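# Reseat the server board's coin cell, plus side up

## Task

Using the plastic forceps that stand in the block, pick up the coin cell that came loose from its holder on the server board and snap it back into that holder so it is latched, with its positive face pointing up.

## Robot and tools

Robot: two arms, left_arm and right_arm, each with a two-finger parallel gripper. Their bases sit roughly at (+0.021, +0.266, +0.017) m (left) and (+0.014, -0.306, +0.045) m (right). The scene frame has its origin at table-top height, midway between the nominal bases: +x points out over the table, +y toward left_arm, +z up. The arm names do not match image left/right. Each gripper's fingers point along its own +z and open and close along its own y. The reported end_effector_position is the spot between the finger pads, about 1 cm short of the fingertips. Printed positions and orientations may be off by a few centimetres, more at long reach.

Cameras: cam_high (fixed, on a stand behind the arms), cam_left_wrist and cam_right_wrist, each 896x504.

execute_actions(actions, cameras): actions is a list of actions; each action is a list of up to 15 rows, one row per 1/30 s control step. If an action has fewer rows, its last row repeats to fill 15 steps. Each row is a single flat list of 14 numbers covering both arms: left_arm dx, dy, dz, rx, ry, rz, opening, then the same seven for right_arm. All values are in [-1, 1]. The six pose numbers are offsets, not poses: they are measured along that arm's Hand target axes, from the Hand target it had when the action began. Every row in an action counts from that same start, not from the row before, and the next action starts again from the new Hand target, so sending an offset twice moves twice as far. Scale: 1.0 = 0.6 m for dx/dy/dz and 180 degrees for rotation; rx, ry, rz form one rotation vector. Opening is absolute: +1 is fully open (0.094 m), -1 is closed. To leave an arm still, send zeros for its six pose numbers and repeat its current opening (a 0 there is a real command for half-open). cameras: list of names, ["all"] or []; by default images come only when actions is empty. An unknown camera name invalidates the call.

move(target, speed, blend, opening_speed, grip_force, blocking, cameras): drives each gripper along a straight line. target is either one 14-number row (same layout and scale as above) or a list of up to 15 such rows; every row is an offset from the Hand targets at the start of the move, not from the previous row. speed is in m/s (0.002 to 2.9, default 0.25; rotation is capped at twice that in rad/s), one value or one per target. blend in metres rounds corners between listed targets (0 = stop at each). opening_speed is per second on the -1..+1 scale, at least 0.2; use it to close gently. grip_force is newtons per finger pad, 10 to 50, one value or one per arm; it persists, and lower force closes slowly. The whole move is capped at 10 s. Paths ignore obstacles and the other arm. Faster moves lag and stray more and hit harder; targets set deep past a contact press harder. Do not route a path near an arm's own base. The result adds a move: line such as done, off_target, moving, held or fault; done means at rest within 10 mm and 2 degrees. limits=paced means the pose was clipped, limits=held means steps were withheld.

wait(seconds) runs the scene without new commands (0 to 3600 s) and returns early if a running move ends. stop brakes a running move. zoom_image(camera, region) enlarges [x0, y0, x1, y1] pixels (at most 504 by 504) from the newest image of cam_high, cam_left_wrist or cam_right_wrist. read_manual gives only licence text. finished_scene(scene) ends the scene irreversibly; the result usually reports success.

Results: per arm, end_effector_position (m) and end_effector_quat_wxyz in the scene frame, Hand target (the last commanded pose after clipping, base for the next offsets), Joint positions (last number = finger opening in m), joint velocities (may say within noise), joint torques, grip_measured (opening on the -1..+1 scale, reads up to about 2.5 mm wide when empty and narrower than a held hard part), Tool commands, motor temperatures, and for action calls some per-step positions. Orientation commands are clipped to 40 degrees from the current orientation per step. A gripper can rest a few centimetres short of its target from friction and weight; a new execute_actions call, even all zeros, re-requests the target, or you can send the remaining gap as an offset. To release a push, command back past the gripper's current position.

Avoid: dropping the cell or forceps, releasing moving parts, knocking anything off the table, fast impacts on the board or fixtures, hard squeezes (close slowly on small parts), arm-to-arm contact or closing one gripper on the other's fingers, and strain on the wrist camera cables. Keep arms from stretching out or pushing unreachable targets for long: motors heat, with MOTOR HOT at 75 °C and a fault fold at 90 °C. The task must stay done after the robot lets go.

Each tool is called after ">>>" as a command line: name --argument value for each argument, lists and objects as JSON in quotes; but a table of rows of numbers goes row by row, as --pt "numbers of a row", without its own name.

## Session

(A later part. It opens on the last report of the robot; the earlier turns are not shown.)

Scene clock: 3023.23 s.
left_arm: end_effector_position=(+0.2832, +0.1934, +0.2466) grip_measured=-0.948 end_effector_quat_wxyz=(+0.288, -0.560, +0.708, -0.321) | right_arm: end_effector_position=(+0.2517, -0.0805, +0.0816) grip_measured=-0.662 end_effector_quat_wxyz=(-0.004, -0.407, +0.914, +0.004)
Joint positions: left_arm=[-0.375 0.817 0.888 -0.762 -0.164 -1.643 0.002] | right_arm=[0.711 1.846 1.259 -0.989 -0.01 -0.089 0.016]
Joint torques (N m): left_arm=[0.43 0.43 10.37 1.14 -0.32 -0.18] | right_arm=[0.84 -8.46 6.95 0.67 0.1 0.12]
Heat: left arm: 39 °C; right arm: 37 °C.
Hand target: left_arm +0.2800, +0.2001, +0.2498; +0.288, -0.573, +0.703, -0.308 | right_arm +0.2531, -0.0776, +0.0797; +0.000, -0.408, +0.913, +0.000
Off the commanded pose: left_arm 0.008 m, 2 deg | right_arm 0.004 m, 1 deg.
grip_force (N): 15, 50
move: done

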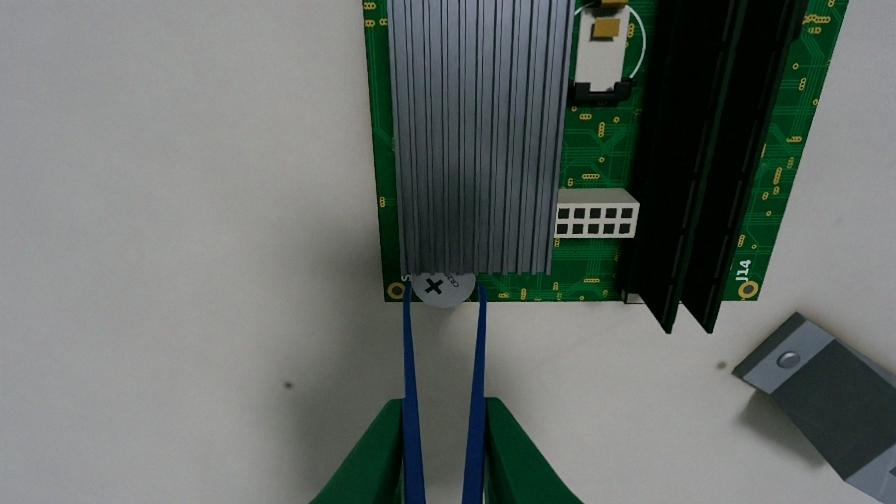

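>>> move --target '[0, 0, 0, 0, 0, 0, -0.95, -0.0055, 0, 0, 0, 0, 0, -0.66]' --speed 0.03 --cameras '["cam_right_wrist"]'

>>> zoom_image --camera "cam_right_wrist" --region '[360, 220, 540, 360]'

Scene clock: 3029.97 s.
left_arm: end_effector_position=(+0.2832, +0.1934, +0.2466) grip_measured=-0.948 end_effector_quat_wxyz=(+0.288, -0.560, +0.708, -0.321) | right_arm: end_effector_position=(+0.2517, -0.0805, +0.0816) grip_measured=-0.662 end_effector_quat_wxyz=(-0.004, -0.406, +0.914, +0.004)
Joint positions: left_arm=[-0.375 0.817 0.888 -0.762 -0.164 -1.643 0.002] | right_arm=[0.711 1.846 1.259 -0.989 -0.01 -0.088 0.016]
Joint torques (N m): left_arm=[0.42 0.42 10.39 1.13 -0.31 -0.18] | right_arm=[0.92 -7.54 8.4 0.62 0.09 0.11]
Heat: left arm: 39 °C; right arm: 37 °C.
Hand target: left_arm +0.2800, +0.2001, +0.2498; +0.288, -0.573, +0.703, -0.308 | right_arm +0.2553, -0.0752, +0.0797; +0.000, -0.408, +0.913, +0.000
Off the commanded pose: left_arm 0.008 m, 2 deg | right_arm 0.007 m, 1 deg.
grip_force (N): 15, 50
move: done

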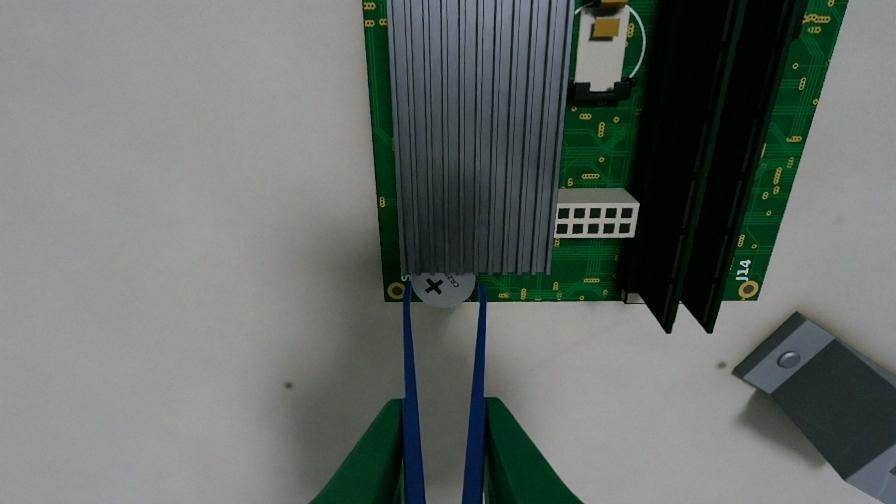

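Scaled by 2.800 from the camera's image (finer frame: 1280x720).

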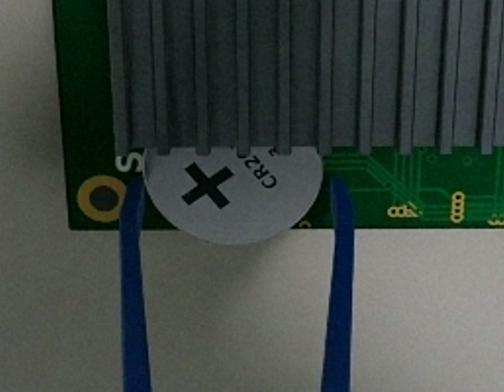

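>>> move --target '[0, 0, 0, 0, 0, 0, -0.95, 0.0067, 0, 0, 0, -0.0033, 0, -0.66]' --speed 0.03 --cameras '["cam_right_wrist"]'

>>> zoom_image --camera "cam_right_wrist" --region '[360, 220, 540, 360]'

Scene clock: 3048.87 s.
left_arm: end_effector_position=(+0.2832, +0.1934, +0.2466) grip_measured=-0.948 end_effector_quat_wxyz=(+0.288, -0.560, +0.708, -0.321) | right_arm: end_effector_position=(+0.2535, -0.0788, +0.0816) grip_measured=-0.662 end_effector_quat_wxyz=(+0.001, -0.406, +0.914, +0.006)
Joint positions: left_arm=[-0.375 0.817 0.888 -0.762 -0.164 -1.643 0.002] | right_arm=[0.711 1.846 1.259 -0.979 -0.01 -0.088 0.016]
Joint torques (N m): left_arm=[0.42 0.4 10.4 1.13 -0.32 -0.18] | right_arm=[0.77 -9.44 5.61 0.72 0.08 0.09]
Heat: left arm: 39 °C; right arm: 36 °C.
Hand target: left_arm +0.2800, +0.2001, +0.2498; +0.288, -0.573, +0.703, -0.308 | right_arm +0.2526, -0.0782, +0.0797; +0.005, -0.408, +0.913, +0.002
Off the commanded pose: left_arm 0.008 m, 2 deg | right_arm 0.002 m, 1 deg.
grip_force (N): 15, 50
move: done

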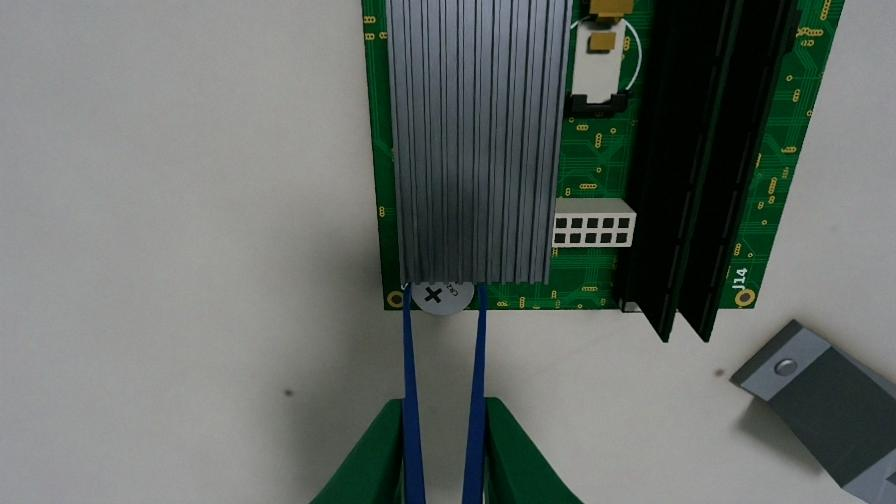

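Scaled by 2.800 from the camera's image (finer frame: 1280x720).

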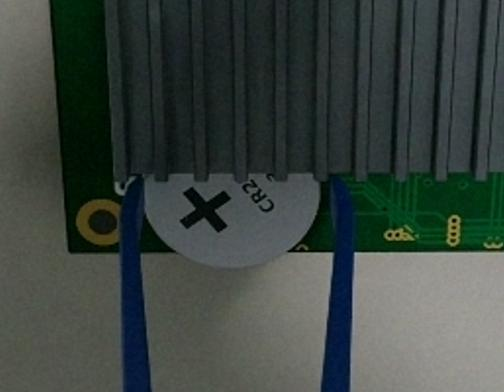

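>>> move --target '[0, 0, 0, 0, 0, 0, -0.95, 0, 0, 0, 0, 0, 0, -0.73]' --speed 0.03 --opening_speed 0.2 --cameras '["cam_right_wrist"]'

>>> zoom_image --camera "cam_right_wrist" --region '[360, 220, 540, 360]'

Scene clock: 3059.27 s.
left_arm: end_effector_position=(+0.2832, +0.1934, +0.2466) grip_measured=-0.948 end_effector_quat_wxyz=(+0.288, -0.560, +0.708, -0.321) | right_arm: end_effector_position=(+0.2536, -0.0787, +0.0816) grip_measured=-0.727 end_effector_quat_wxyz=(+0.001, -0.406, +0.914, +0.006)
Joint positions: left_arm=[-0.375 0.817 0.888 -0.762 -0.164 -1.643 0.002] | right_arm=[0.711 1.846 1.259 -0.978 -0.01 -0.088 0.013]
Joint torques (N m): left_arm=[0.42 0.46 10.39 1.13 -0.31 -0.18] | right_arm=[0.77 -9.43 5.6 0.71 0.07 0.09]
Heat: left arm: 39 °C; right arm: 36 °C.
Hand target: left_arm +0.2800, +0.2001, +0.2498; +0.288, -0.573, +0.703, -0.308 | right_arm +0.2526, -0.0782, +0.0797; +0.005, -0.408, +0.913, +0.002
Off the commanded pose: left_arm 0.008 m, 2 deg | right_arm 0.002 m, 1 deg.
grip_force (N): 15, 50
move: done

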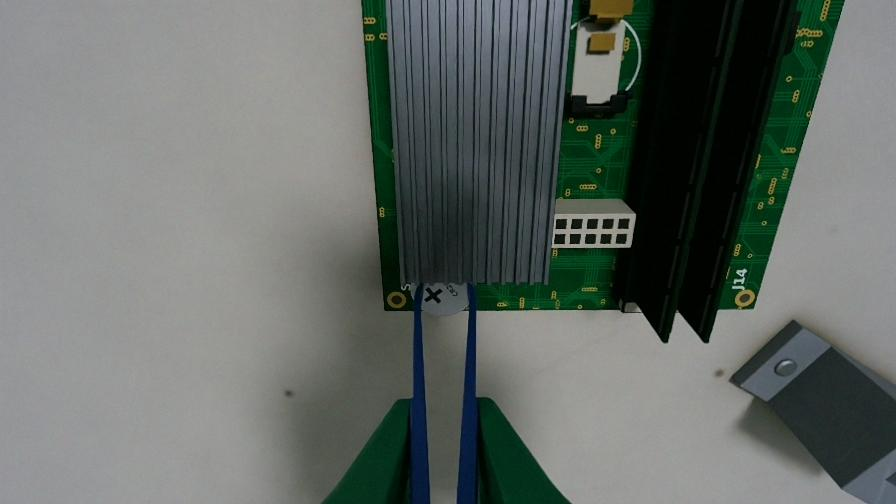

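Scaled by 2.800 from the camera's image (finer frame: 1280x720).

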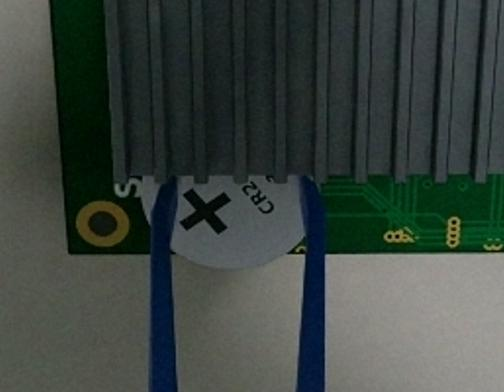

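>>> move --target '[0, 0, 0, 0, 0, 0, -0.95, 0, 0.0025, -0.003, 0, 0, 0, -0.65]' --speed 0.03 --opening_speed 0.2 --cameras '["cam_right_wrist"]'

>>> zoom_image --camera "cam_right_wrist" --region '[360, 220, 540, 360]'

Scene clock: 3103.27 s.
left_arm: end_effector_position=(+0.2832, +0.1934, +0.2466) grip_measured=-0.948 end_effector_quat_wxyz=(+0.288, -0.560, +0.708, -0.321) | right_arm: end_effector_position=(+0.2524, -0.0775, +0.0816) grip_measured=-0.652 end_effector_quat_wxyz=(+0.001, -0.407, +0.913, +0.006)
Joint positions: left_arm=[-0.375 0.817 0.888 -0.762 -0.164 -1.643 0.002] | right_arm=[0.716 1.846 1.259 -0.978 -0.01 -0.085 0.016]
Joint torques (N m): left_arm=[0.4 0.42 10.41 1.13 -0.32 -0.18] | right_arm=[0.69 -9.68 5.96 0.65 0.08 0.1]
Heat: left arm: 39 °C; right arm: 36 °C.
Hand target: left_arm +0.2800, +0.2001, +0.2498; +0.288, -0.573, +0.703, -0.308 | right_arm +0.2514, -0.0772, +0.0815; +0.005, -0.408, +0.913, +0.002
Off the commanded pose: left_arm 0.008 m, 2 deg | right_arm 0.001 m, 1 deg.
grip_force (N): 15, 50
move: done

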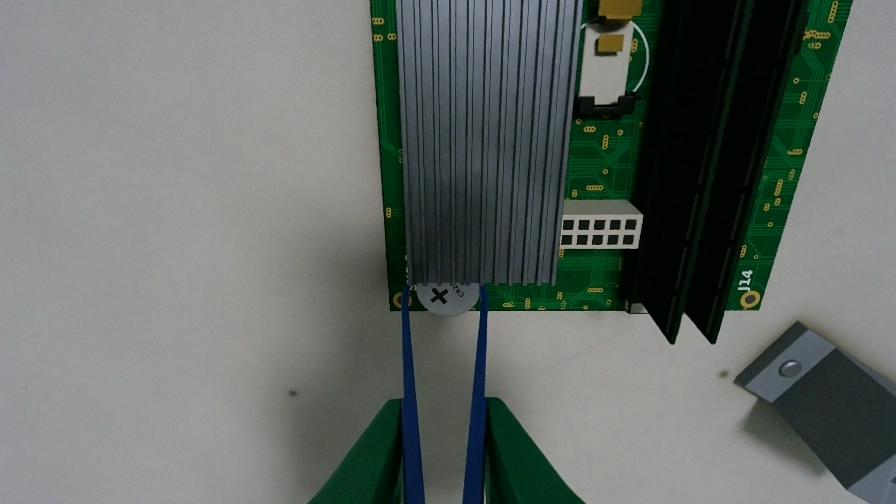

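Scaled by 2.800 from the camera's image (finer frame: 1280x720).

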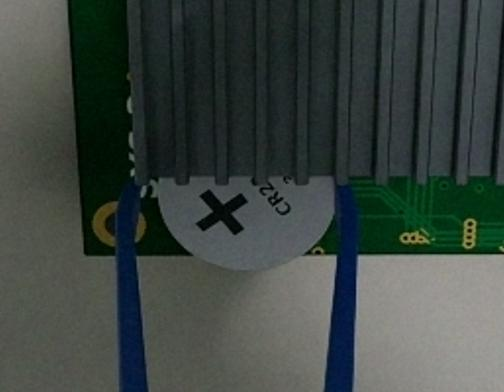

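>>> move --target '[0, 0, 0, 0, 0, 0, -0.95, 0.0, -0.0030, 0, 0.0030, 0, 0, -0.65]' --speed 0.03 --cameras '["cam_right_wrist"]'

>>> zoom_image --camera "cam_right_wrist" --region '[360, 220, 540, 360]'

Scene clock: 3117.60 s.
left_arm: end_effector_position=(+0.2832, +0.1934, +0.2466) grip_measured=-0.948 end_effector_quat_wxyz=(+0.288, -0.560, +0.708, -0.321) | right_arm: end_effector_position=(+0.2532, -0.0783, +0.0815) grip_measured=-0.652 end_effector_quat_wxyz=(+0.002, -0.407, +0.913, +0.003)
Joint positions: left_arm=[-0.375 0.817 0.888 -0.762 -0.164 -1.643 0.002] | right_arm=[0.716 1.846 1.259 -0.978 -0.004 -0.085 0.016]
Joint torques (N m): left_arm=[0.4 0.43 10.4 1.14 -0.32 -0.18] | right_arm=[0.65 -9.68 5.94 0.66 0.12 0.1]
Heat: left arm: 39 °C; right arm: 36 °C.
Hand target: left_arm +0.2800, +0.2001, +0.2498; +0.288, -0.573, +0.703, -0.308 | right_arm +0.2528, -0.0785, +0.0815; +0.007, -0.408, +0.913, -0.002
Off the commanded pose: left_arm 0.008 m, 2 deg | right_arm 0.000 m, 1 deg.
grip_force (N): 15, 50
move: done

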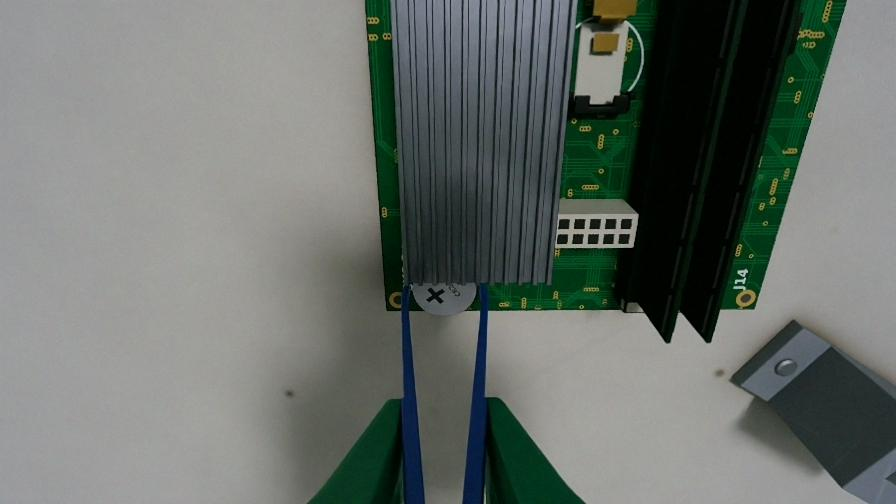

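Scaled by 2.800 from the camera's image (finer frame: 1280x720).

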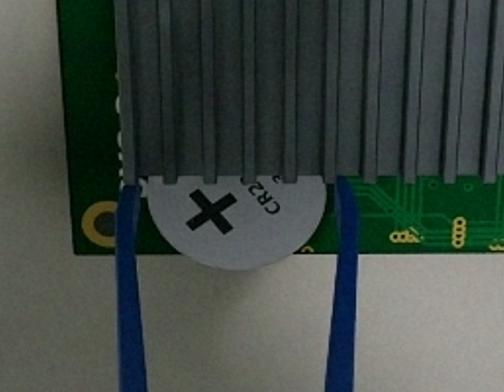

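>>> move --target '[0, 0, 0, 0, 0, 0, -0.95, 0.0060, 0.0, 0.0040, 0, 0, 0, -0.65]' --speed 0.03 --cameras '["cam_right_wrist"]'

>>> zoom_image --camera "cam_right_wrist" --region '[360, 220, 540, 360]'

Scene clock: 3123.67 s.
left_arm: end_effector_position=(+0.2832, +0.1934, +0.2466) grip_measured=-0.948 end_effector_quat_wxyz=(+0.288, -0.560, +0.708, -0.321) | right_arm: end_effector_position=(+0.2498, -0.0815, +0.0771) grip_measured=-0.652 end_effector_quat_wxyz=(-0.004, -0.407, +0.913, +0.001)
Joint positions: left_arm=[-0.375 0.817 0.888 -0.762 -0.164 -1.643 0.002] | right_arm=[0.716 1.846 1.24 -0.972 -0.004 -0.085 0.016]
Joint torques (N m): left_arm=[0.4 0.42 10.4 1.14 -0.32 -0.19] | right_arm=[0.57 -10.47 5.55 0.68 0.11 0.09]
Heat: left arm: 39 °C; right arm: 35 °C.
Hand target: left_arm +0.2800, +0.2001, +0.2498; +0.288, -0.573, +0.703, -0.308 | right_arm +0.2504, -0.0811, +0.0790; +0.007, -0.408, +0.913, -0.002
Off the commanded pose: left_arm 0.008 m, 2 deg | right_arm 0.002 m, 1 deg.
grip_force (N): 15, 50
move: done

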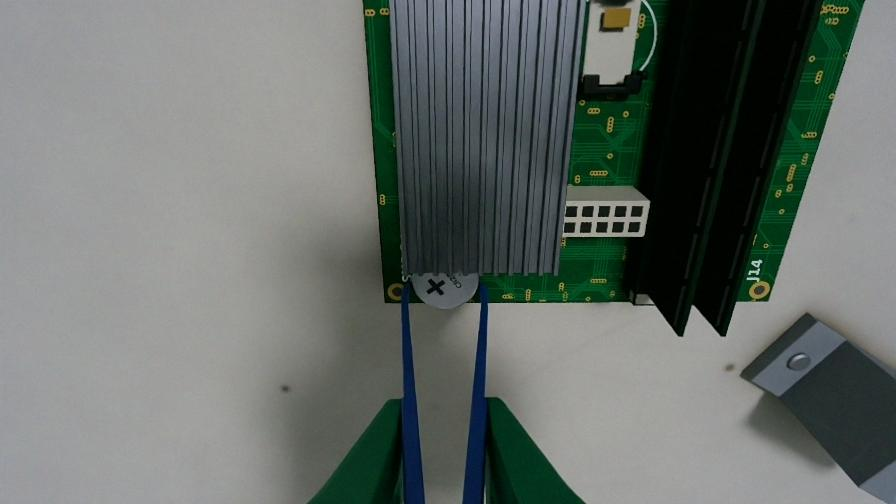

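Scaled by 2.800 from the camera's image (finer frame: 1280x720).

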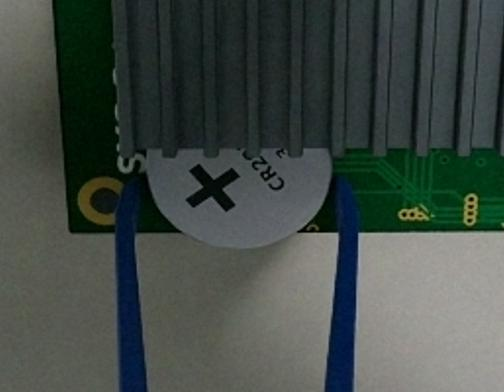

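>>> move --target '[0, 0, 0, 0, 0, 0, -0.95, -0.0028, 0.0, 0, 0, -0.0022, 0, -0.65]' --speed 0.03 --cameras '["cam_right_wrist"]'

>>> zoom_image --camera "cam_right_wrist" --region '[360, 220, 540, 360]'

Scene clock: 3133.63 s.
left_arm: end_effector_position=(+0.2832, +0.1934, +0.2466) grip_measured=-0.948 end_effector_quat_wxyz=(+0.288, -0.560, +0.708, -0.321) | right_arm: end_effector_position=(+0.2510, -0.0804, +0.0771) grip_measured=-0.652 end_effector_quat_wxyz=(+0.000, -0.407, +0.913, +0.002)
Joint positions: left_arm=[-0.375 0.817 0.888 -0.762 -0.164 -1.643 0.002] | right_arm=[0.716 1.846 1.24 -0.965 -0.004 -0.085 0.016]
Joint torques (N m): left_arm=[0.4 0.43 10.4 1.13 -0.32 -0.19] | right_arm=[0.57 -10.5 5.52 0.71 0.11 0.1]
Heat: left arm: 39 °C; right arm: 36 °C.
Hand target: left_arm +0.2800, +0.2001, +0.2498; +0.288, -0.573, +0.703, -0.308 | right_arm +0.2515, -0.0799, +0.0790; +0.010, -0.408, +0.913, -0.001
Off the commanded pose: left_arm 0.008 m, 2 deg | right_arm 0.002 m, 1 deg.
grip_force (N): 15, 50
move: done

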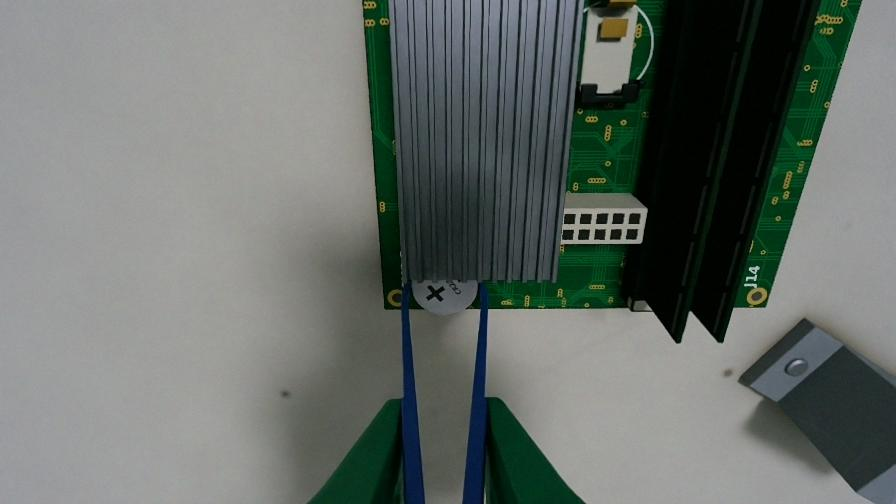

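Scaled by 2.800 from the camera's image (finer frame: 1280x720).

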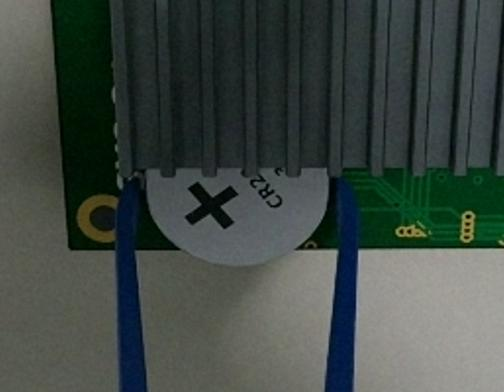

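>>> move --target '[0, 0, 0, 0, 0, 0, -0.95, 0, 0, 0, 0, 0, 0, -0.72]' --speed 0.03 --opening_speed 0.2 --cameras '["cam_right_wrist"]'

>>> zoom_image --camera "cam_right_wrist" --region '[360, 220, 540, 360]'

Scene clock: 3139.57 s.
left_arm: end_effector_position=(+0.2832, +0.1934, +0.2466) grip_measured=-0.948 end_effector_quat_wxyz=(+0.288, -0.560, +0.708, -0.321) | right_arm: end_effector_position=(+0.2512, -0.0802, +0.0771) grip_measured=-0.717 end_effector_quat_wxyz=(+0.000, -0.407, +0.913, +0.002)
Joint positions: left_arm=[-0.375 0.817 0.888 -0.762 -0.164 -1.643 0.002] | right_arm=[0.716 1.846 1.24 -0.964 -0.004 -0.085 0.013]
Joint torques (N m): left_arm=[0.42 0.42 10.44 1.13 -0.31 -0.18] | right_arm=[0.57 -10.51 5.52 0.71 0.11 0.1]
Heat: left arm: 40 °C; right arm: 36 °C.
Hand target: left_arm +0.2800, +0.2001, +0.2498; +0.288, -0.573, +0.703, -0.308 | right_arm +0.2516, -0.0799, +0.0790; +0.010, -0.408, +0.913, -0.001
Off the commanded pose: left_arm 0.008 m, 2 deg | right_arm 0.002 m, 1 deg.
grip_force (N): 15, 50
move: done

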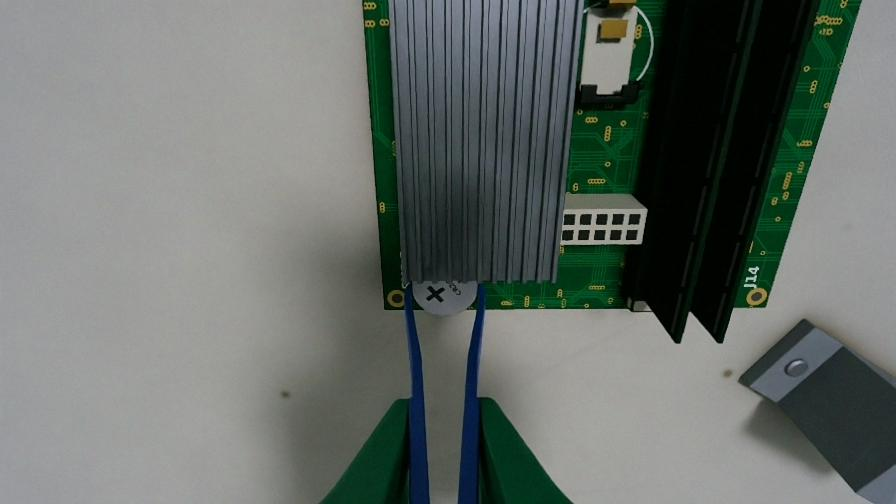

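Scaled by 2.800 from the camera's image (finer frame: 1280x720).

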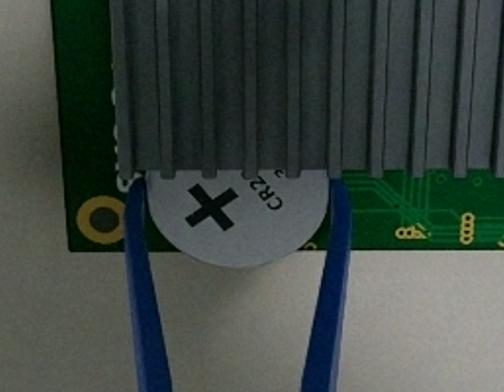

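>>> move --pt "0 0 0 0 0 0 -0.95 0 0 0 0 0 0 -0.705" --pt "0 0 0 0 0 0 -0.95 -0.0015 -0.0008 -0.0833 0 0 0 -0.705" --pt "0 0 0 0 0 0 -0.95 -0.0812 -0.0698 -0.0978 0 -0.0778 0 -0.705" --speed '[0.05, 0.06, 0.12]' --blend '[0, 0.005, 0]' --opening_speed 0.2 --cameras '["cam_right_wrist"]'

>>> zoom_image --camera "cam_right_wrist" --region '[350, 200, 550, 360]'

Scene clock: 3186.53 s.
left_arm: end_effector_position=(+0.2832, +0.1934, +0.2466) grip_measured=-0.948 end_effector_quat_wxyz=(+0.288, -0.560, +0.708, -0.321) | right_arm: end_effector_position=(+0.3097, -0.0757, +0.1270) grip_measured=-0.706 end_effector_quat_wxyz=(+0.101, -0.405, +0.908, +0.037)
Joint positions: left_arm=[-0.375 0.817 0.888 -0.762 -0.164 -1.643 0.002] | right_arm=[0.606 1.78 1.34 -0.918 -0.028 -0.193 0.014]
Joint torques (N m): left_arm=[0.42 0.4 10.41 1.14 -0.32 -0.18] | right_arm=[-0.65 -11.51 7.8 1.1 -0.17 -0.05]
Heat: left arm: 40 °C; right arm: 36 °C.
Hand target: left_arm +0.2800, +0.2001, +0.2498; +0.288, -0.573, +0.703, -0.308 | right_arm +0.3142, -0.0720, +0.1390; +0.121, -0.405, +0.905, +0.049
Off the commanded pose: left_arm 0.008 m, 2 deg | right_arm 0.013 m, 3 deg.
grip_force (N): 15, 50
move: off_target (right_arm)

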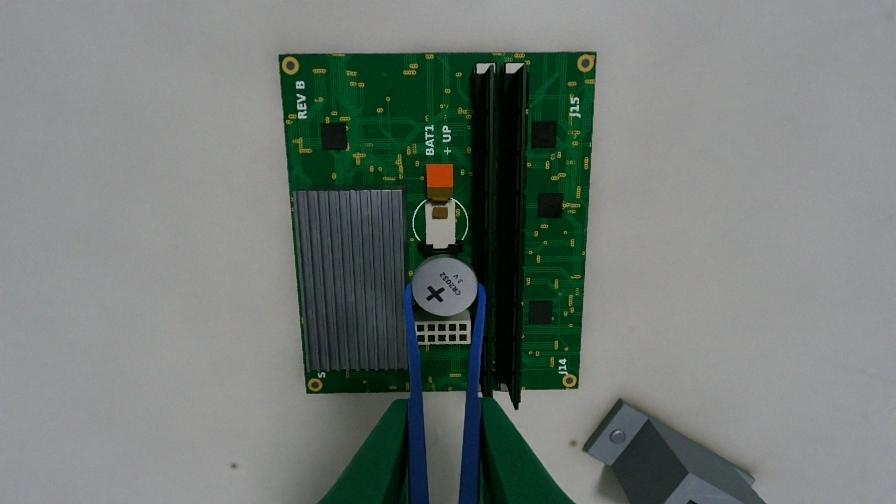

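Scaled by 2.520 from the camera's image (finer frame: 1280x720).

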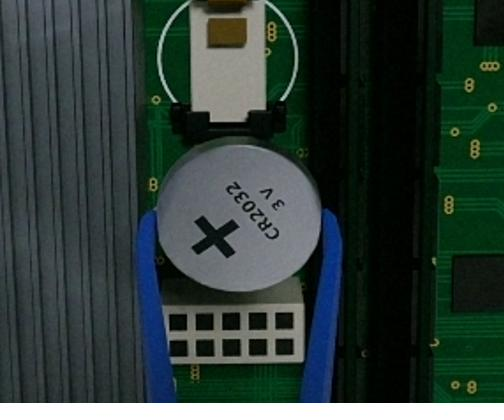

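>>> move --target '[0, 0, 0, 0, 0, 0, -0.95, 0.0020, 0.0027, 0.0480, 0, -0.008, 0, -0.705]' --speed 0.08 --cameras '["cam_right_wrist"]'

>>> zoom_image --camera "cam_right_wrist" --region '[350, 200, 550, 360]'

Scene clock: 3225.00 s.
left_arm: end_effector_position=(+0.2832, +0.1934, +0.2466) grip_measured=-0.948 end_effector_quat_wxyz=(+0.288, -0.560, +0.708, -0.321) | right_arm: end_effector_position=(+0.3191, -0.0677, +0.1134) grip_measured=-0.706 end_effector_quat_wxyz=(+0.133, -0.405, +0.904, +0.047)
Joint positions: left_arm=[-0.375 0.817 0.888 -0.762 -0.164 -1.643 0.002] | right_arm=[0.606 1.78 1.267 -0.777 -0.032 -0.193 0.014]
Joint torques (N m): left_arm=[0.43 0.44 10.4 1.13 -0.32 -0.18] | right_arm=[-0.17 -9.21 6.19 1.22 -0.21 0.04]
Heat: left arm: 40 °C; right arm: 36 °C.
Hand target: left_arm +0.2800, +0.2001, +0.2498; +0.288, -0.573, +0.703, -0.308 | right_arm +0.3173, -0.0664, +0.1108; +0.133, -0.405, +0.903, +0.054
Off the commanded pose: left_arm 0.008 m, 2 deg | right_arm 0.003 m, 1 deg.
grip_force (N): 15, 50
move: done

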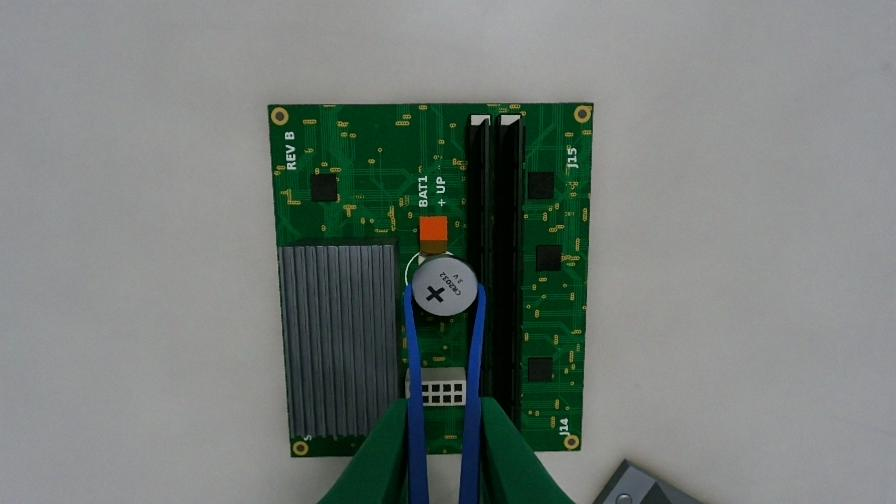

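Scaled by 2.520 from the camera's image (finer frame: 1280x720).

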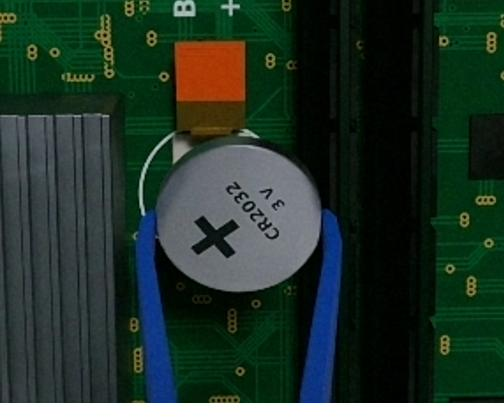

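>>> move --target '[0, 0, 0, 0, 0, 0, -0.95, 0, 0.0100, 0, 0, 0, 0, -0.705]' --speed 0.06 --cameras '["cam_right_wrist"]'

>>> zoom_image --camera "cam_right_wrist" --region '[350, 200, 550, 360]'

Scene clock: 3249.70 s.
left_arm: end_effector_position=(+0.2832, +0.1934, +0.2466) grip_measured=-0.948 end_effector_quat_wxyz=(+0.288, -0.560, +0.708, -0.321) | right_arm: end_effector_position=(+0.3161, -0.0657, +0.1118) grip_measured=-0.706 end_effector_quat_wxyz=(+0.131, -0.404, +0.904, +0.048)
Joint positions: left_arm=[-0.375 0.817 0.888 -0.762 -0.164 -1.643 0.002] | right_arm=[0.615 1.78 1.261 -0.774 -0.032 -0.183 0.014]
Joint torques (N m): left_arm=[0.39 0.39 10.39 1.13 -0.31 -0.18] | right_arm=[0.68 -9.52 6.22 1.19 -0.15 0.1]
Heat: left arm: 40 °C; right arm: 35 °C.
Hand target: left_arm +0.2800, +0.2001, +0.2498; +0.288, -0.573, +0.703, -0.308 | right_arm +0.3127, -0.0623, +0.1107; +0.133, -0.405, +0.903, +0.054
Off the commanded pose: left_arm 0.008 m, 2 deg | right_arm 0.005 m, 1 deg.
grip_force (N): 15, 50
move: done

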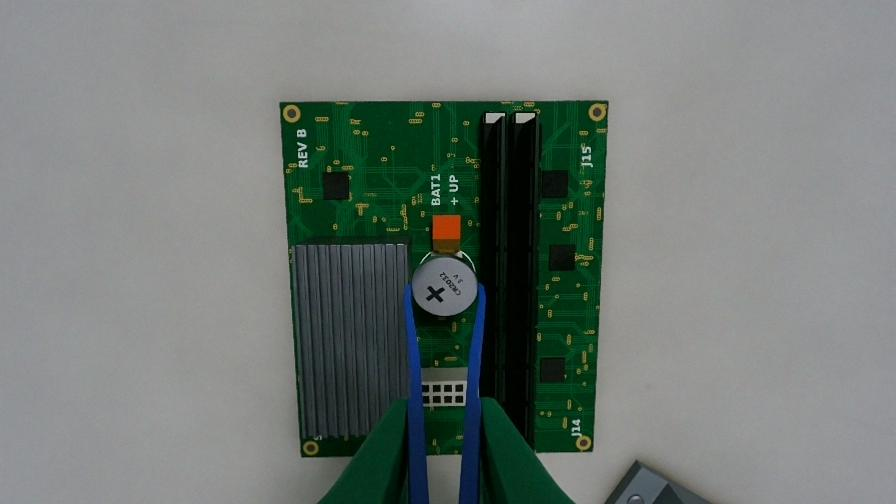

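Scaled by 2.520 from the camera's image (finer frame: 1280x720).

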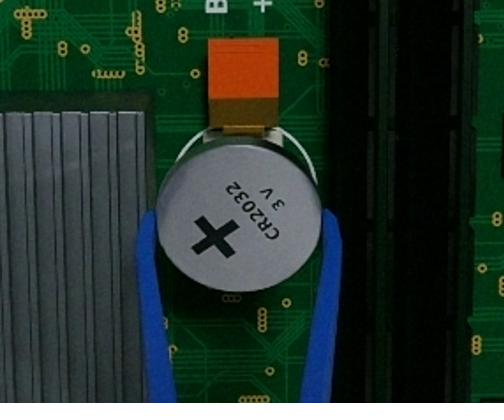

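>>> move --target '[0, 0, 0, 0, 0, 0, -0.95, 0.0078, -0.0027, 0.0150, 0.0030, 0, 0, -0.705]' --speed 0.05 --cameras '["cam_right_wrist"]'

>>> zoom_image --camera "cam_right_wrist" --region '[350, 200, 550, 360]'

Scene clock: 3299.17 s.
left_arm: end_effector_position=(+0.2832, +0.1934, +0.2466) grip_measured=-0.948 end_effector_quat_wxyz=(+0.288, -0.560, +0.708, -0.321) | right_arm: end_effector_position=(+0.3151, -0.0665, +0.1035) grip_measured=-0.706 end_effector_quat_wxyz=(+0.134, -0.403, +0.904, +0.048)
Joint positions: left_arm=[-0.375 0.817 0.888 -0.762 -0.164 -1.643 0.002] | right_arm=[0.615 1.78 1.226 -0.733 -0.032 -0.182 0.014]
Joint torques (N m): left_arm=[0.42 0.4 10.4 1.13 -0.31 -0.18] | right_arm=[0.58 -9.17 6.09 1.2 -0.05 0.1]
Heat: left arm: 41 °C; right arm: 35 °C.
Hand target: left_arm +0.2800, +0.2001, +0.2498; +0.288, -0.573, +0.703, -0.308 | right_arm +0.3128, -0.0649, +0.1008; +0.135, -0.404, +0.903, +0.050
Off the commanded pose: left_arm 0.008 m, 2 deg | right_arm 0.004 m, 0 deg.
grip_force (N): 15, 50
move: done

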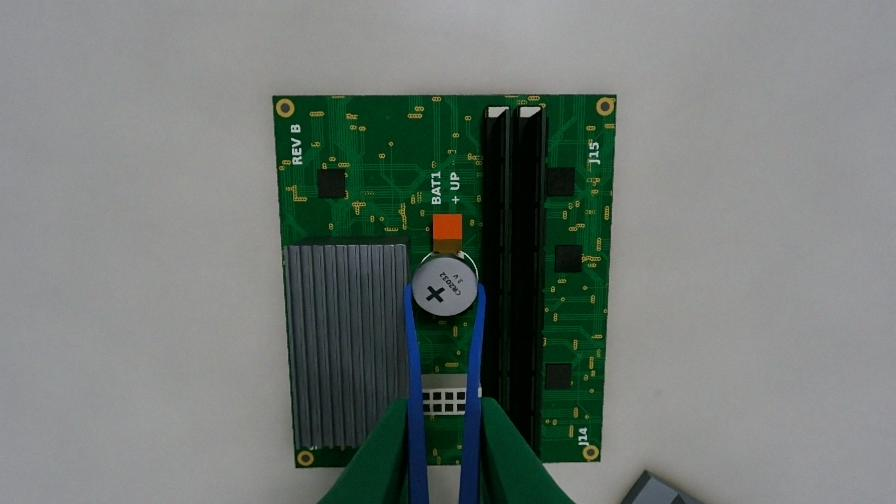

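Scaled by 2.520 from the camera's image (finer frame: 1280x720).

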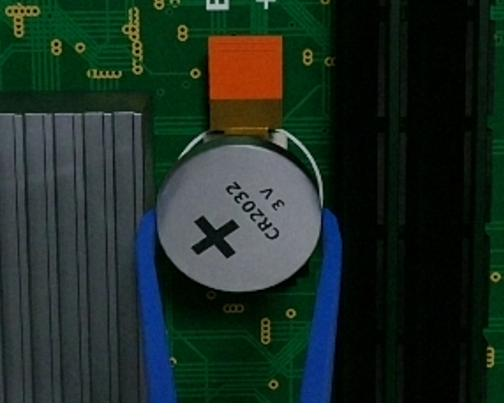

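>>> move --target '[0, 0, 0, 0, 0, 0, -0.95, 0, -0.0073, 0, 0.0078, 0, 0, -0.705]' --speed 0.05 --cameras '["cam_right_wrist"]'

>>> zoom_image --camera "cam_right_wrist" --region '[350, 200, 550, 360]'

Scene clock: 3317.47 s.
left_arm: end_effector_position=(+0.2832, +0.1934, +0.2466) grip_measured=-0.948 end_effector_quat_wxyz=(+0.288, -0.560, +0.708, -0.321) | right_arm: end_effector_position=(+0.3174, -0.0674, +0.1039) grip_measured=-0.706 end_effector_quat_wxyz=(+0.138, -0.402, +0.904, +0.043)
Joint positions: left_arm=[-0.375 0.817 0.888 -0.762 -0.164 -1.643 0.002] | right_arm=[0.615 1.78 1.226 -0.727 -0.02 -0.182 0.014]
Joint torques (N m): left_arm=[0.42 0.42 10.39 1.13 -0.31 -0.18] | right_arm=[0.59 -9.24 5.96 1.23 0.08 0.1]
Motor temperatures (°C): left_arm=[21 25 41 26 22 22 23] | right_arm=[24 34 25 24 23 22 23]
Heat: left arm: 41 °C; right arm: 34 °C.
Hand target: left_arm +0.2800, +0.2001, +0.2498; +0.288, -0.573, +0.703, -0.308 | right_arm +0.3161, -0.0678, +0.1009; +0.140, -0.402, +0.904, +0.039
Off the commanded pose: left_arm 0.008 m, 2 deg | right_arm 0.003 m, 1 deg.
grip_force (N): 15, 50
move: done

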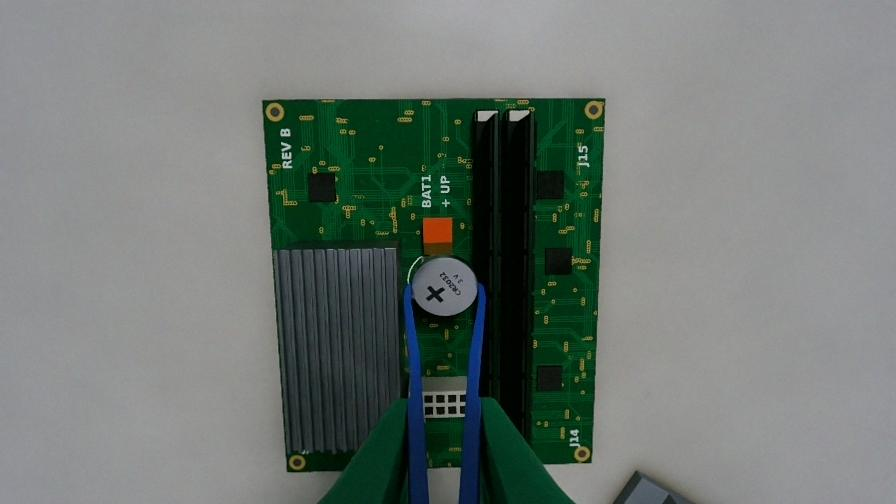

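Scaled by 2.520 from the camera's image (finer frame: 1280x720).

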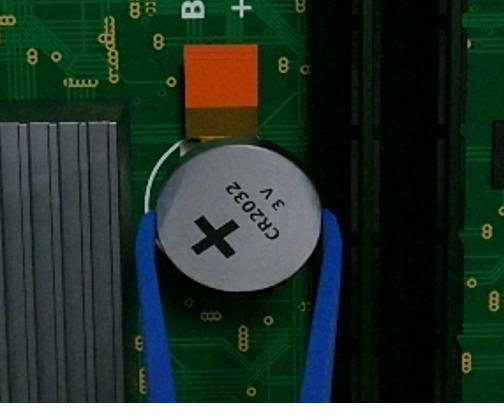

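>>> move --target '[0, 0, 0, 0, 0, 0, -0.95, 0, 0.0072, 0, -0.0076, 0, 0, -0.705]' --speed 0.05 --cameras '["cam_right_wrist"]'

>>> zoom_image --camera "cam_right_wrist" --region '[350, 200, 550, 360]'

Scene clock: 3344.10 s.
left_arm: end_effector_position=(+0.2832, +0.1934, +0.2466) grip_measured=-0.948 end_effector_quat_wxyz=(+0.288, -0.560, +0.708, -0.321) | right_arm: end_effector_position=(+0.3174, -0.0674, +0.1039) grip_measured=-0.706 end_effector_quat_wxyz=(+0.138, -0.402, +0.904, +0.043)
Joint positions: left_arm=[-0.375 0.817 0.888 -0.762 -0.164 -1.643 0.002] | right_arm=[0.615 1.78 1.226 -0.727 -0.02 -0.182 0.014]
Joint torques (N m): left_arm=[0.39 0.42 10.39 1.14 -0.32 -0.19] | right_arm=[0.61 -9.16 6.08 1.16 -0.17 0.1]
Heat: left arm: 41 °C; right arm: 34 °C.
Hand target: left_arm +0.2800, +0.2001, +0.2498; +0.288, -0.573, +0.703, -0.308 | right_arm +0.3128, -0.0649, +0.1007; +0.135, -0.404, +0.903, +0.050
Off the commanded pose: left_arm 0.008 m, 2 deg | right_arm 0.006 m, 1 deg.
grip_force (N): 15, 50
move: done

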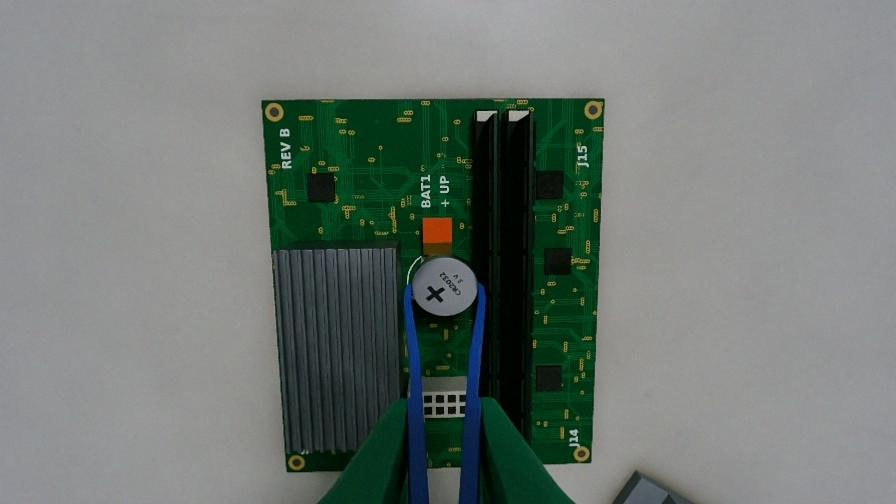

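Scaled by 2.520 from the camera's image (finer frame: 1280x720).

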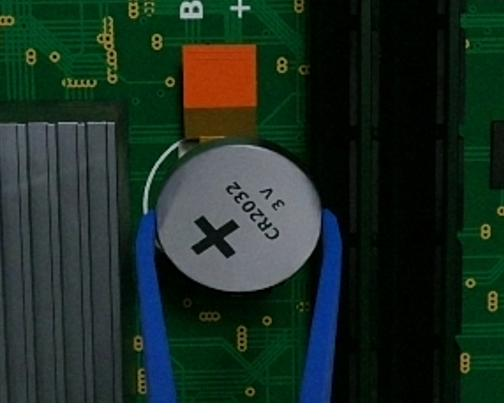

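>>> move --target '[0, 0, 0, 0, 0, 0, -0.95, 0, 0.0024, 0, -0.0024, 0, 0, -0.705]' --speed 0.05 --cameras '["cam_right_wrist"]'

>>> zoom_image --camera "cam_right_wrist" --region '[350, 200, 550, 360]'

Scene clock: 3353.87 s.
left_arm: end_effector_position=(+0.2832, +0.1934, +0.2466) grip_measured=-0.948 end_effector_quat_wxyz=(+0.288, -0.560, +0.708, -0.321) | right_arm: end_effector_position=(+0.3169, -0.0668, +0.1039) grip_measured=-0.706 end_effector_quat_wxyz=(+0.137, -0.403, +0.904, +0.045)
Joint positions: left_arm=[-0.375 0.817 0.888 -0.762 -0.164 -1.643 0.002] | right_arm=[0.615 1.78 1.226 -0.727 -0.025 -0.182 0.014]
Joint torques (N m): left_arm=[0.39 0.39 10.39 1.13 -0.32 -0.18] | right_arm=[0.62 -9.13 6.12 1.16 -0.2 0.09]
Heat: left arm: 41 °C; right arm: 34 °C.
Hand target: left_arm +0.2800, +0.2001, +0.2498; +0.288, -0.573, +0.703, -0.308 | right_arm +0.3118, -0.0640, +0.1007; +0.133, -0.404, +0.903, +0.053
Off the commanded pose: left_arm 0.008 m, 2 deg | right_arm 0.007 m, 1 deg.
grip_force (N): 15, 50
move: done

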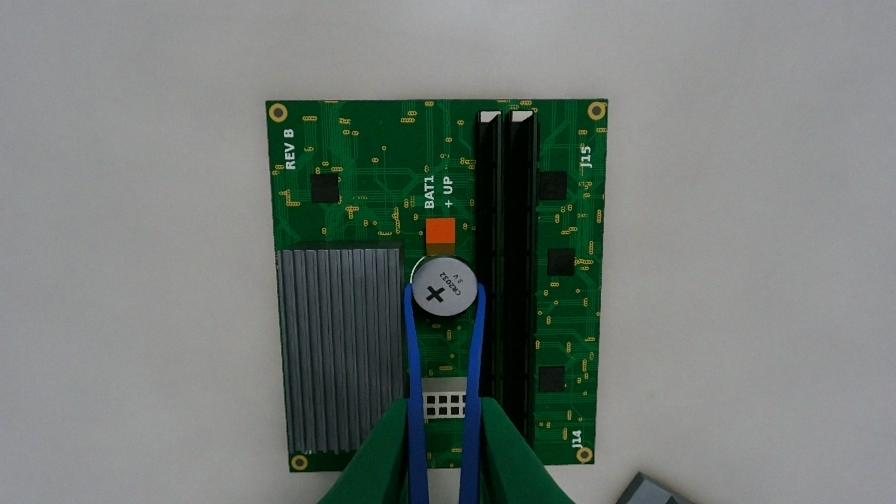

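Scaled by 2.520 from the camera's image (finer frame: 1280x720).

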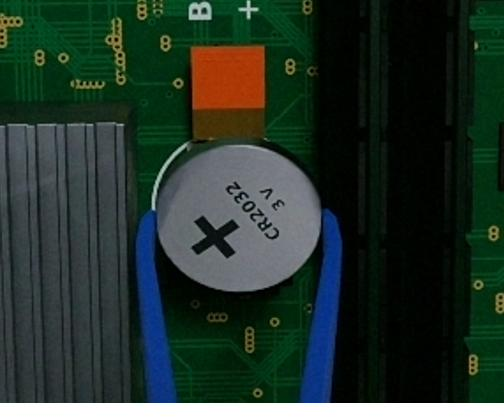

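>>> move --target '[0, 0, 0, 0, 0, 0, -0.95, 0.0047, 0.0002, 0.0160, 0, 0, 0, -0.705]' --speed 0.04 --cameras '["cam_right_wrist"]'

>>> zoom_image --camera "cam_right_wrist" --region '[350, 200, 550, 360]'

Scene clock: 3367.43 s.
left_arm: end_effector_position=(+0.2832, +0.1934, +0.2466) grip_measured=-0.948 end_effector_quat_wxyz=(+0.288, -0.560, +0.708, -0.321) | right_arm: end_effector_position=(+0.3162, -0.0671, +0.0980) grip_measured=-0.706 end_effector_quat_wxyz=(+0.140, -0.403, +0.903, +0.046)
Joint positions: left_arm=[-0.375 0.817 0.888 -0.762 -0.164 -1.643 0.002] | right_arm=[0.615 1.78 1.199 -0.695 -0.025 -0.182 0.014]
Joint torques (N m): left_arm=[0.42 0.43 10.4 1.14 -0.31 -0.19] | right_arm=[0.62 -8.08 6.09 1.22 -0.21 0.1]
Heat: left arm: 41 °C; right arm: 34 °C.
Hand target: left_arm +0.2800, +0.2001, +0.2498; +0.288, -0.573, +0.703, -0.308 | right_arm +0.3118, -0.0639, +0.0907; +0.133, -0.404, +0.903, +0.053
Off the commanded pose: left_arm 0.008 m, 2 deg | right_arm 0.009 m, 1 deg.
grip_force (N): 15, 50
move: done

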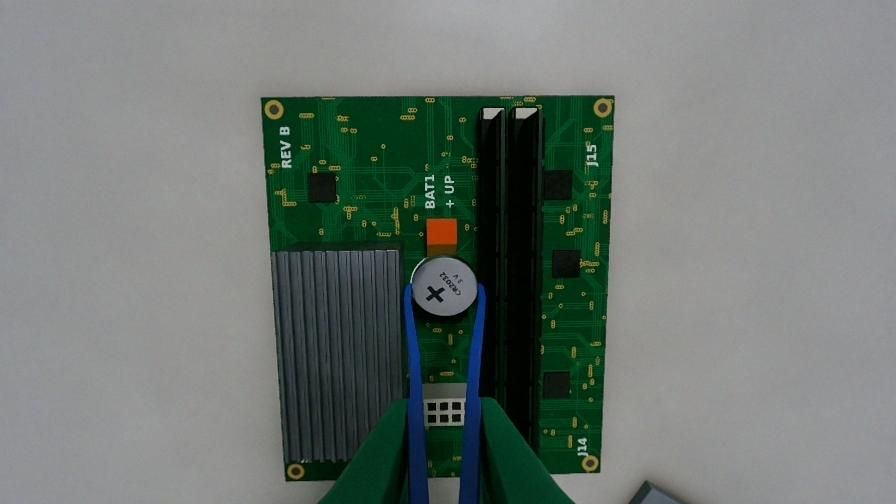

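Scaled by 2.520 from the camera's image (finer frame: 1280x720).

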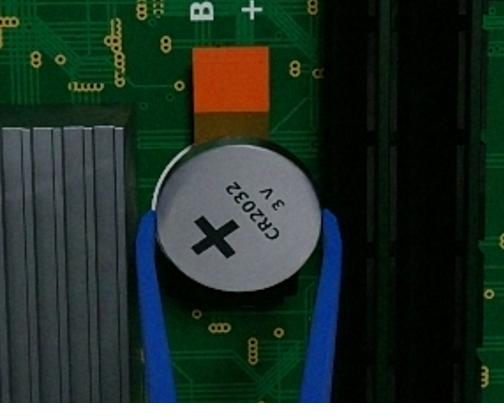

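>>> move --target '[0, 0, 0, 0, 0, 0, -0.95, 0.0057, 0.0002, 0.0192, 0, 0, 0, -0.705]' --speed 0.04 --cameras '["cam_right_wrist"]'

>>> zoom_image --camera "cam_right_wrist" --region '[350, 200, 550, 360]'

Scene clock: 3400.43 s.
left_arm: end_effector_position=(+0.2832, +0.1934, +0.2466) grip_measured=-0.948 end_effector_quat_wxyz=(+0.288, -0.560, +0.708, -0.321) | right_arm: end_effector_position=(+0.3163, -0.0671, +0.0873) grip_measured=-0.706 end_effector_quat_wxyz=(+0.142, -0.403, +0.903, +0.047)
Joint positions: left_arm=[-0.375 0.817 0.888 -0.762 -0.164 -1.643 0.002] | right_arm=[0.615 1.792 1.168 -0.648 -0.025 -0.182 0.014]
Joint torques (N m): left_arm=[0.42 0.4 10.4 1.13 -0.32 -0.18] | right_arm=[0.59 -7.72 6.12 1.24 -0.21 0.1]
Heat: left arm: 41 °C; right arm: 33 °C.
Hand target: left_arm +0.2800, +0.2001, +0.2498; +0.288, -0.573, +0.703, -0.308 | right_arm +0.3117, -0.0640, +0.0786; +0.133, -0.404, +0.903, +0.053
Off the commanded pose: left_arm 0.008 m, 2 deg | right_arm 0.010 m, 1 deg.
grip_force (N): 15, 50
move: done

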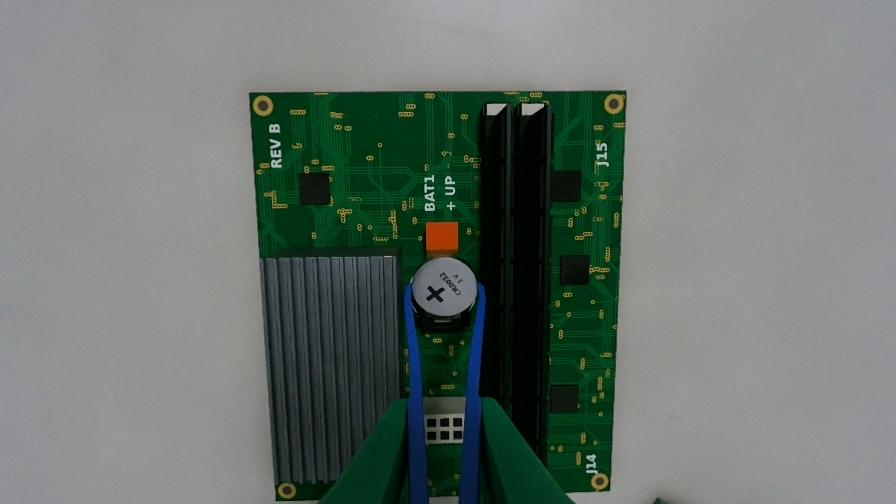

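Scaled by 2.520 from the camera's image (finer frame: 1280x720).

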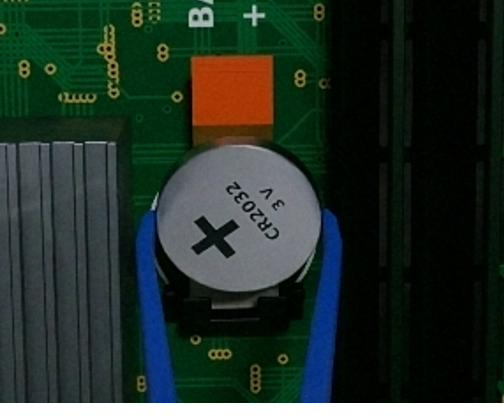

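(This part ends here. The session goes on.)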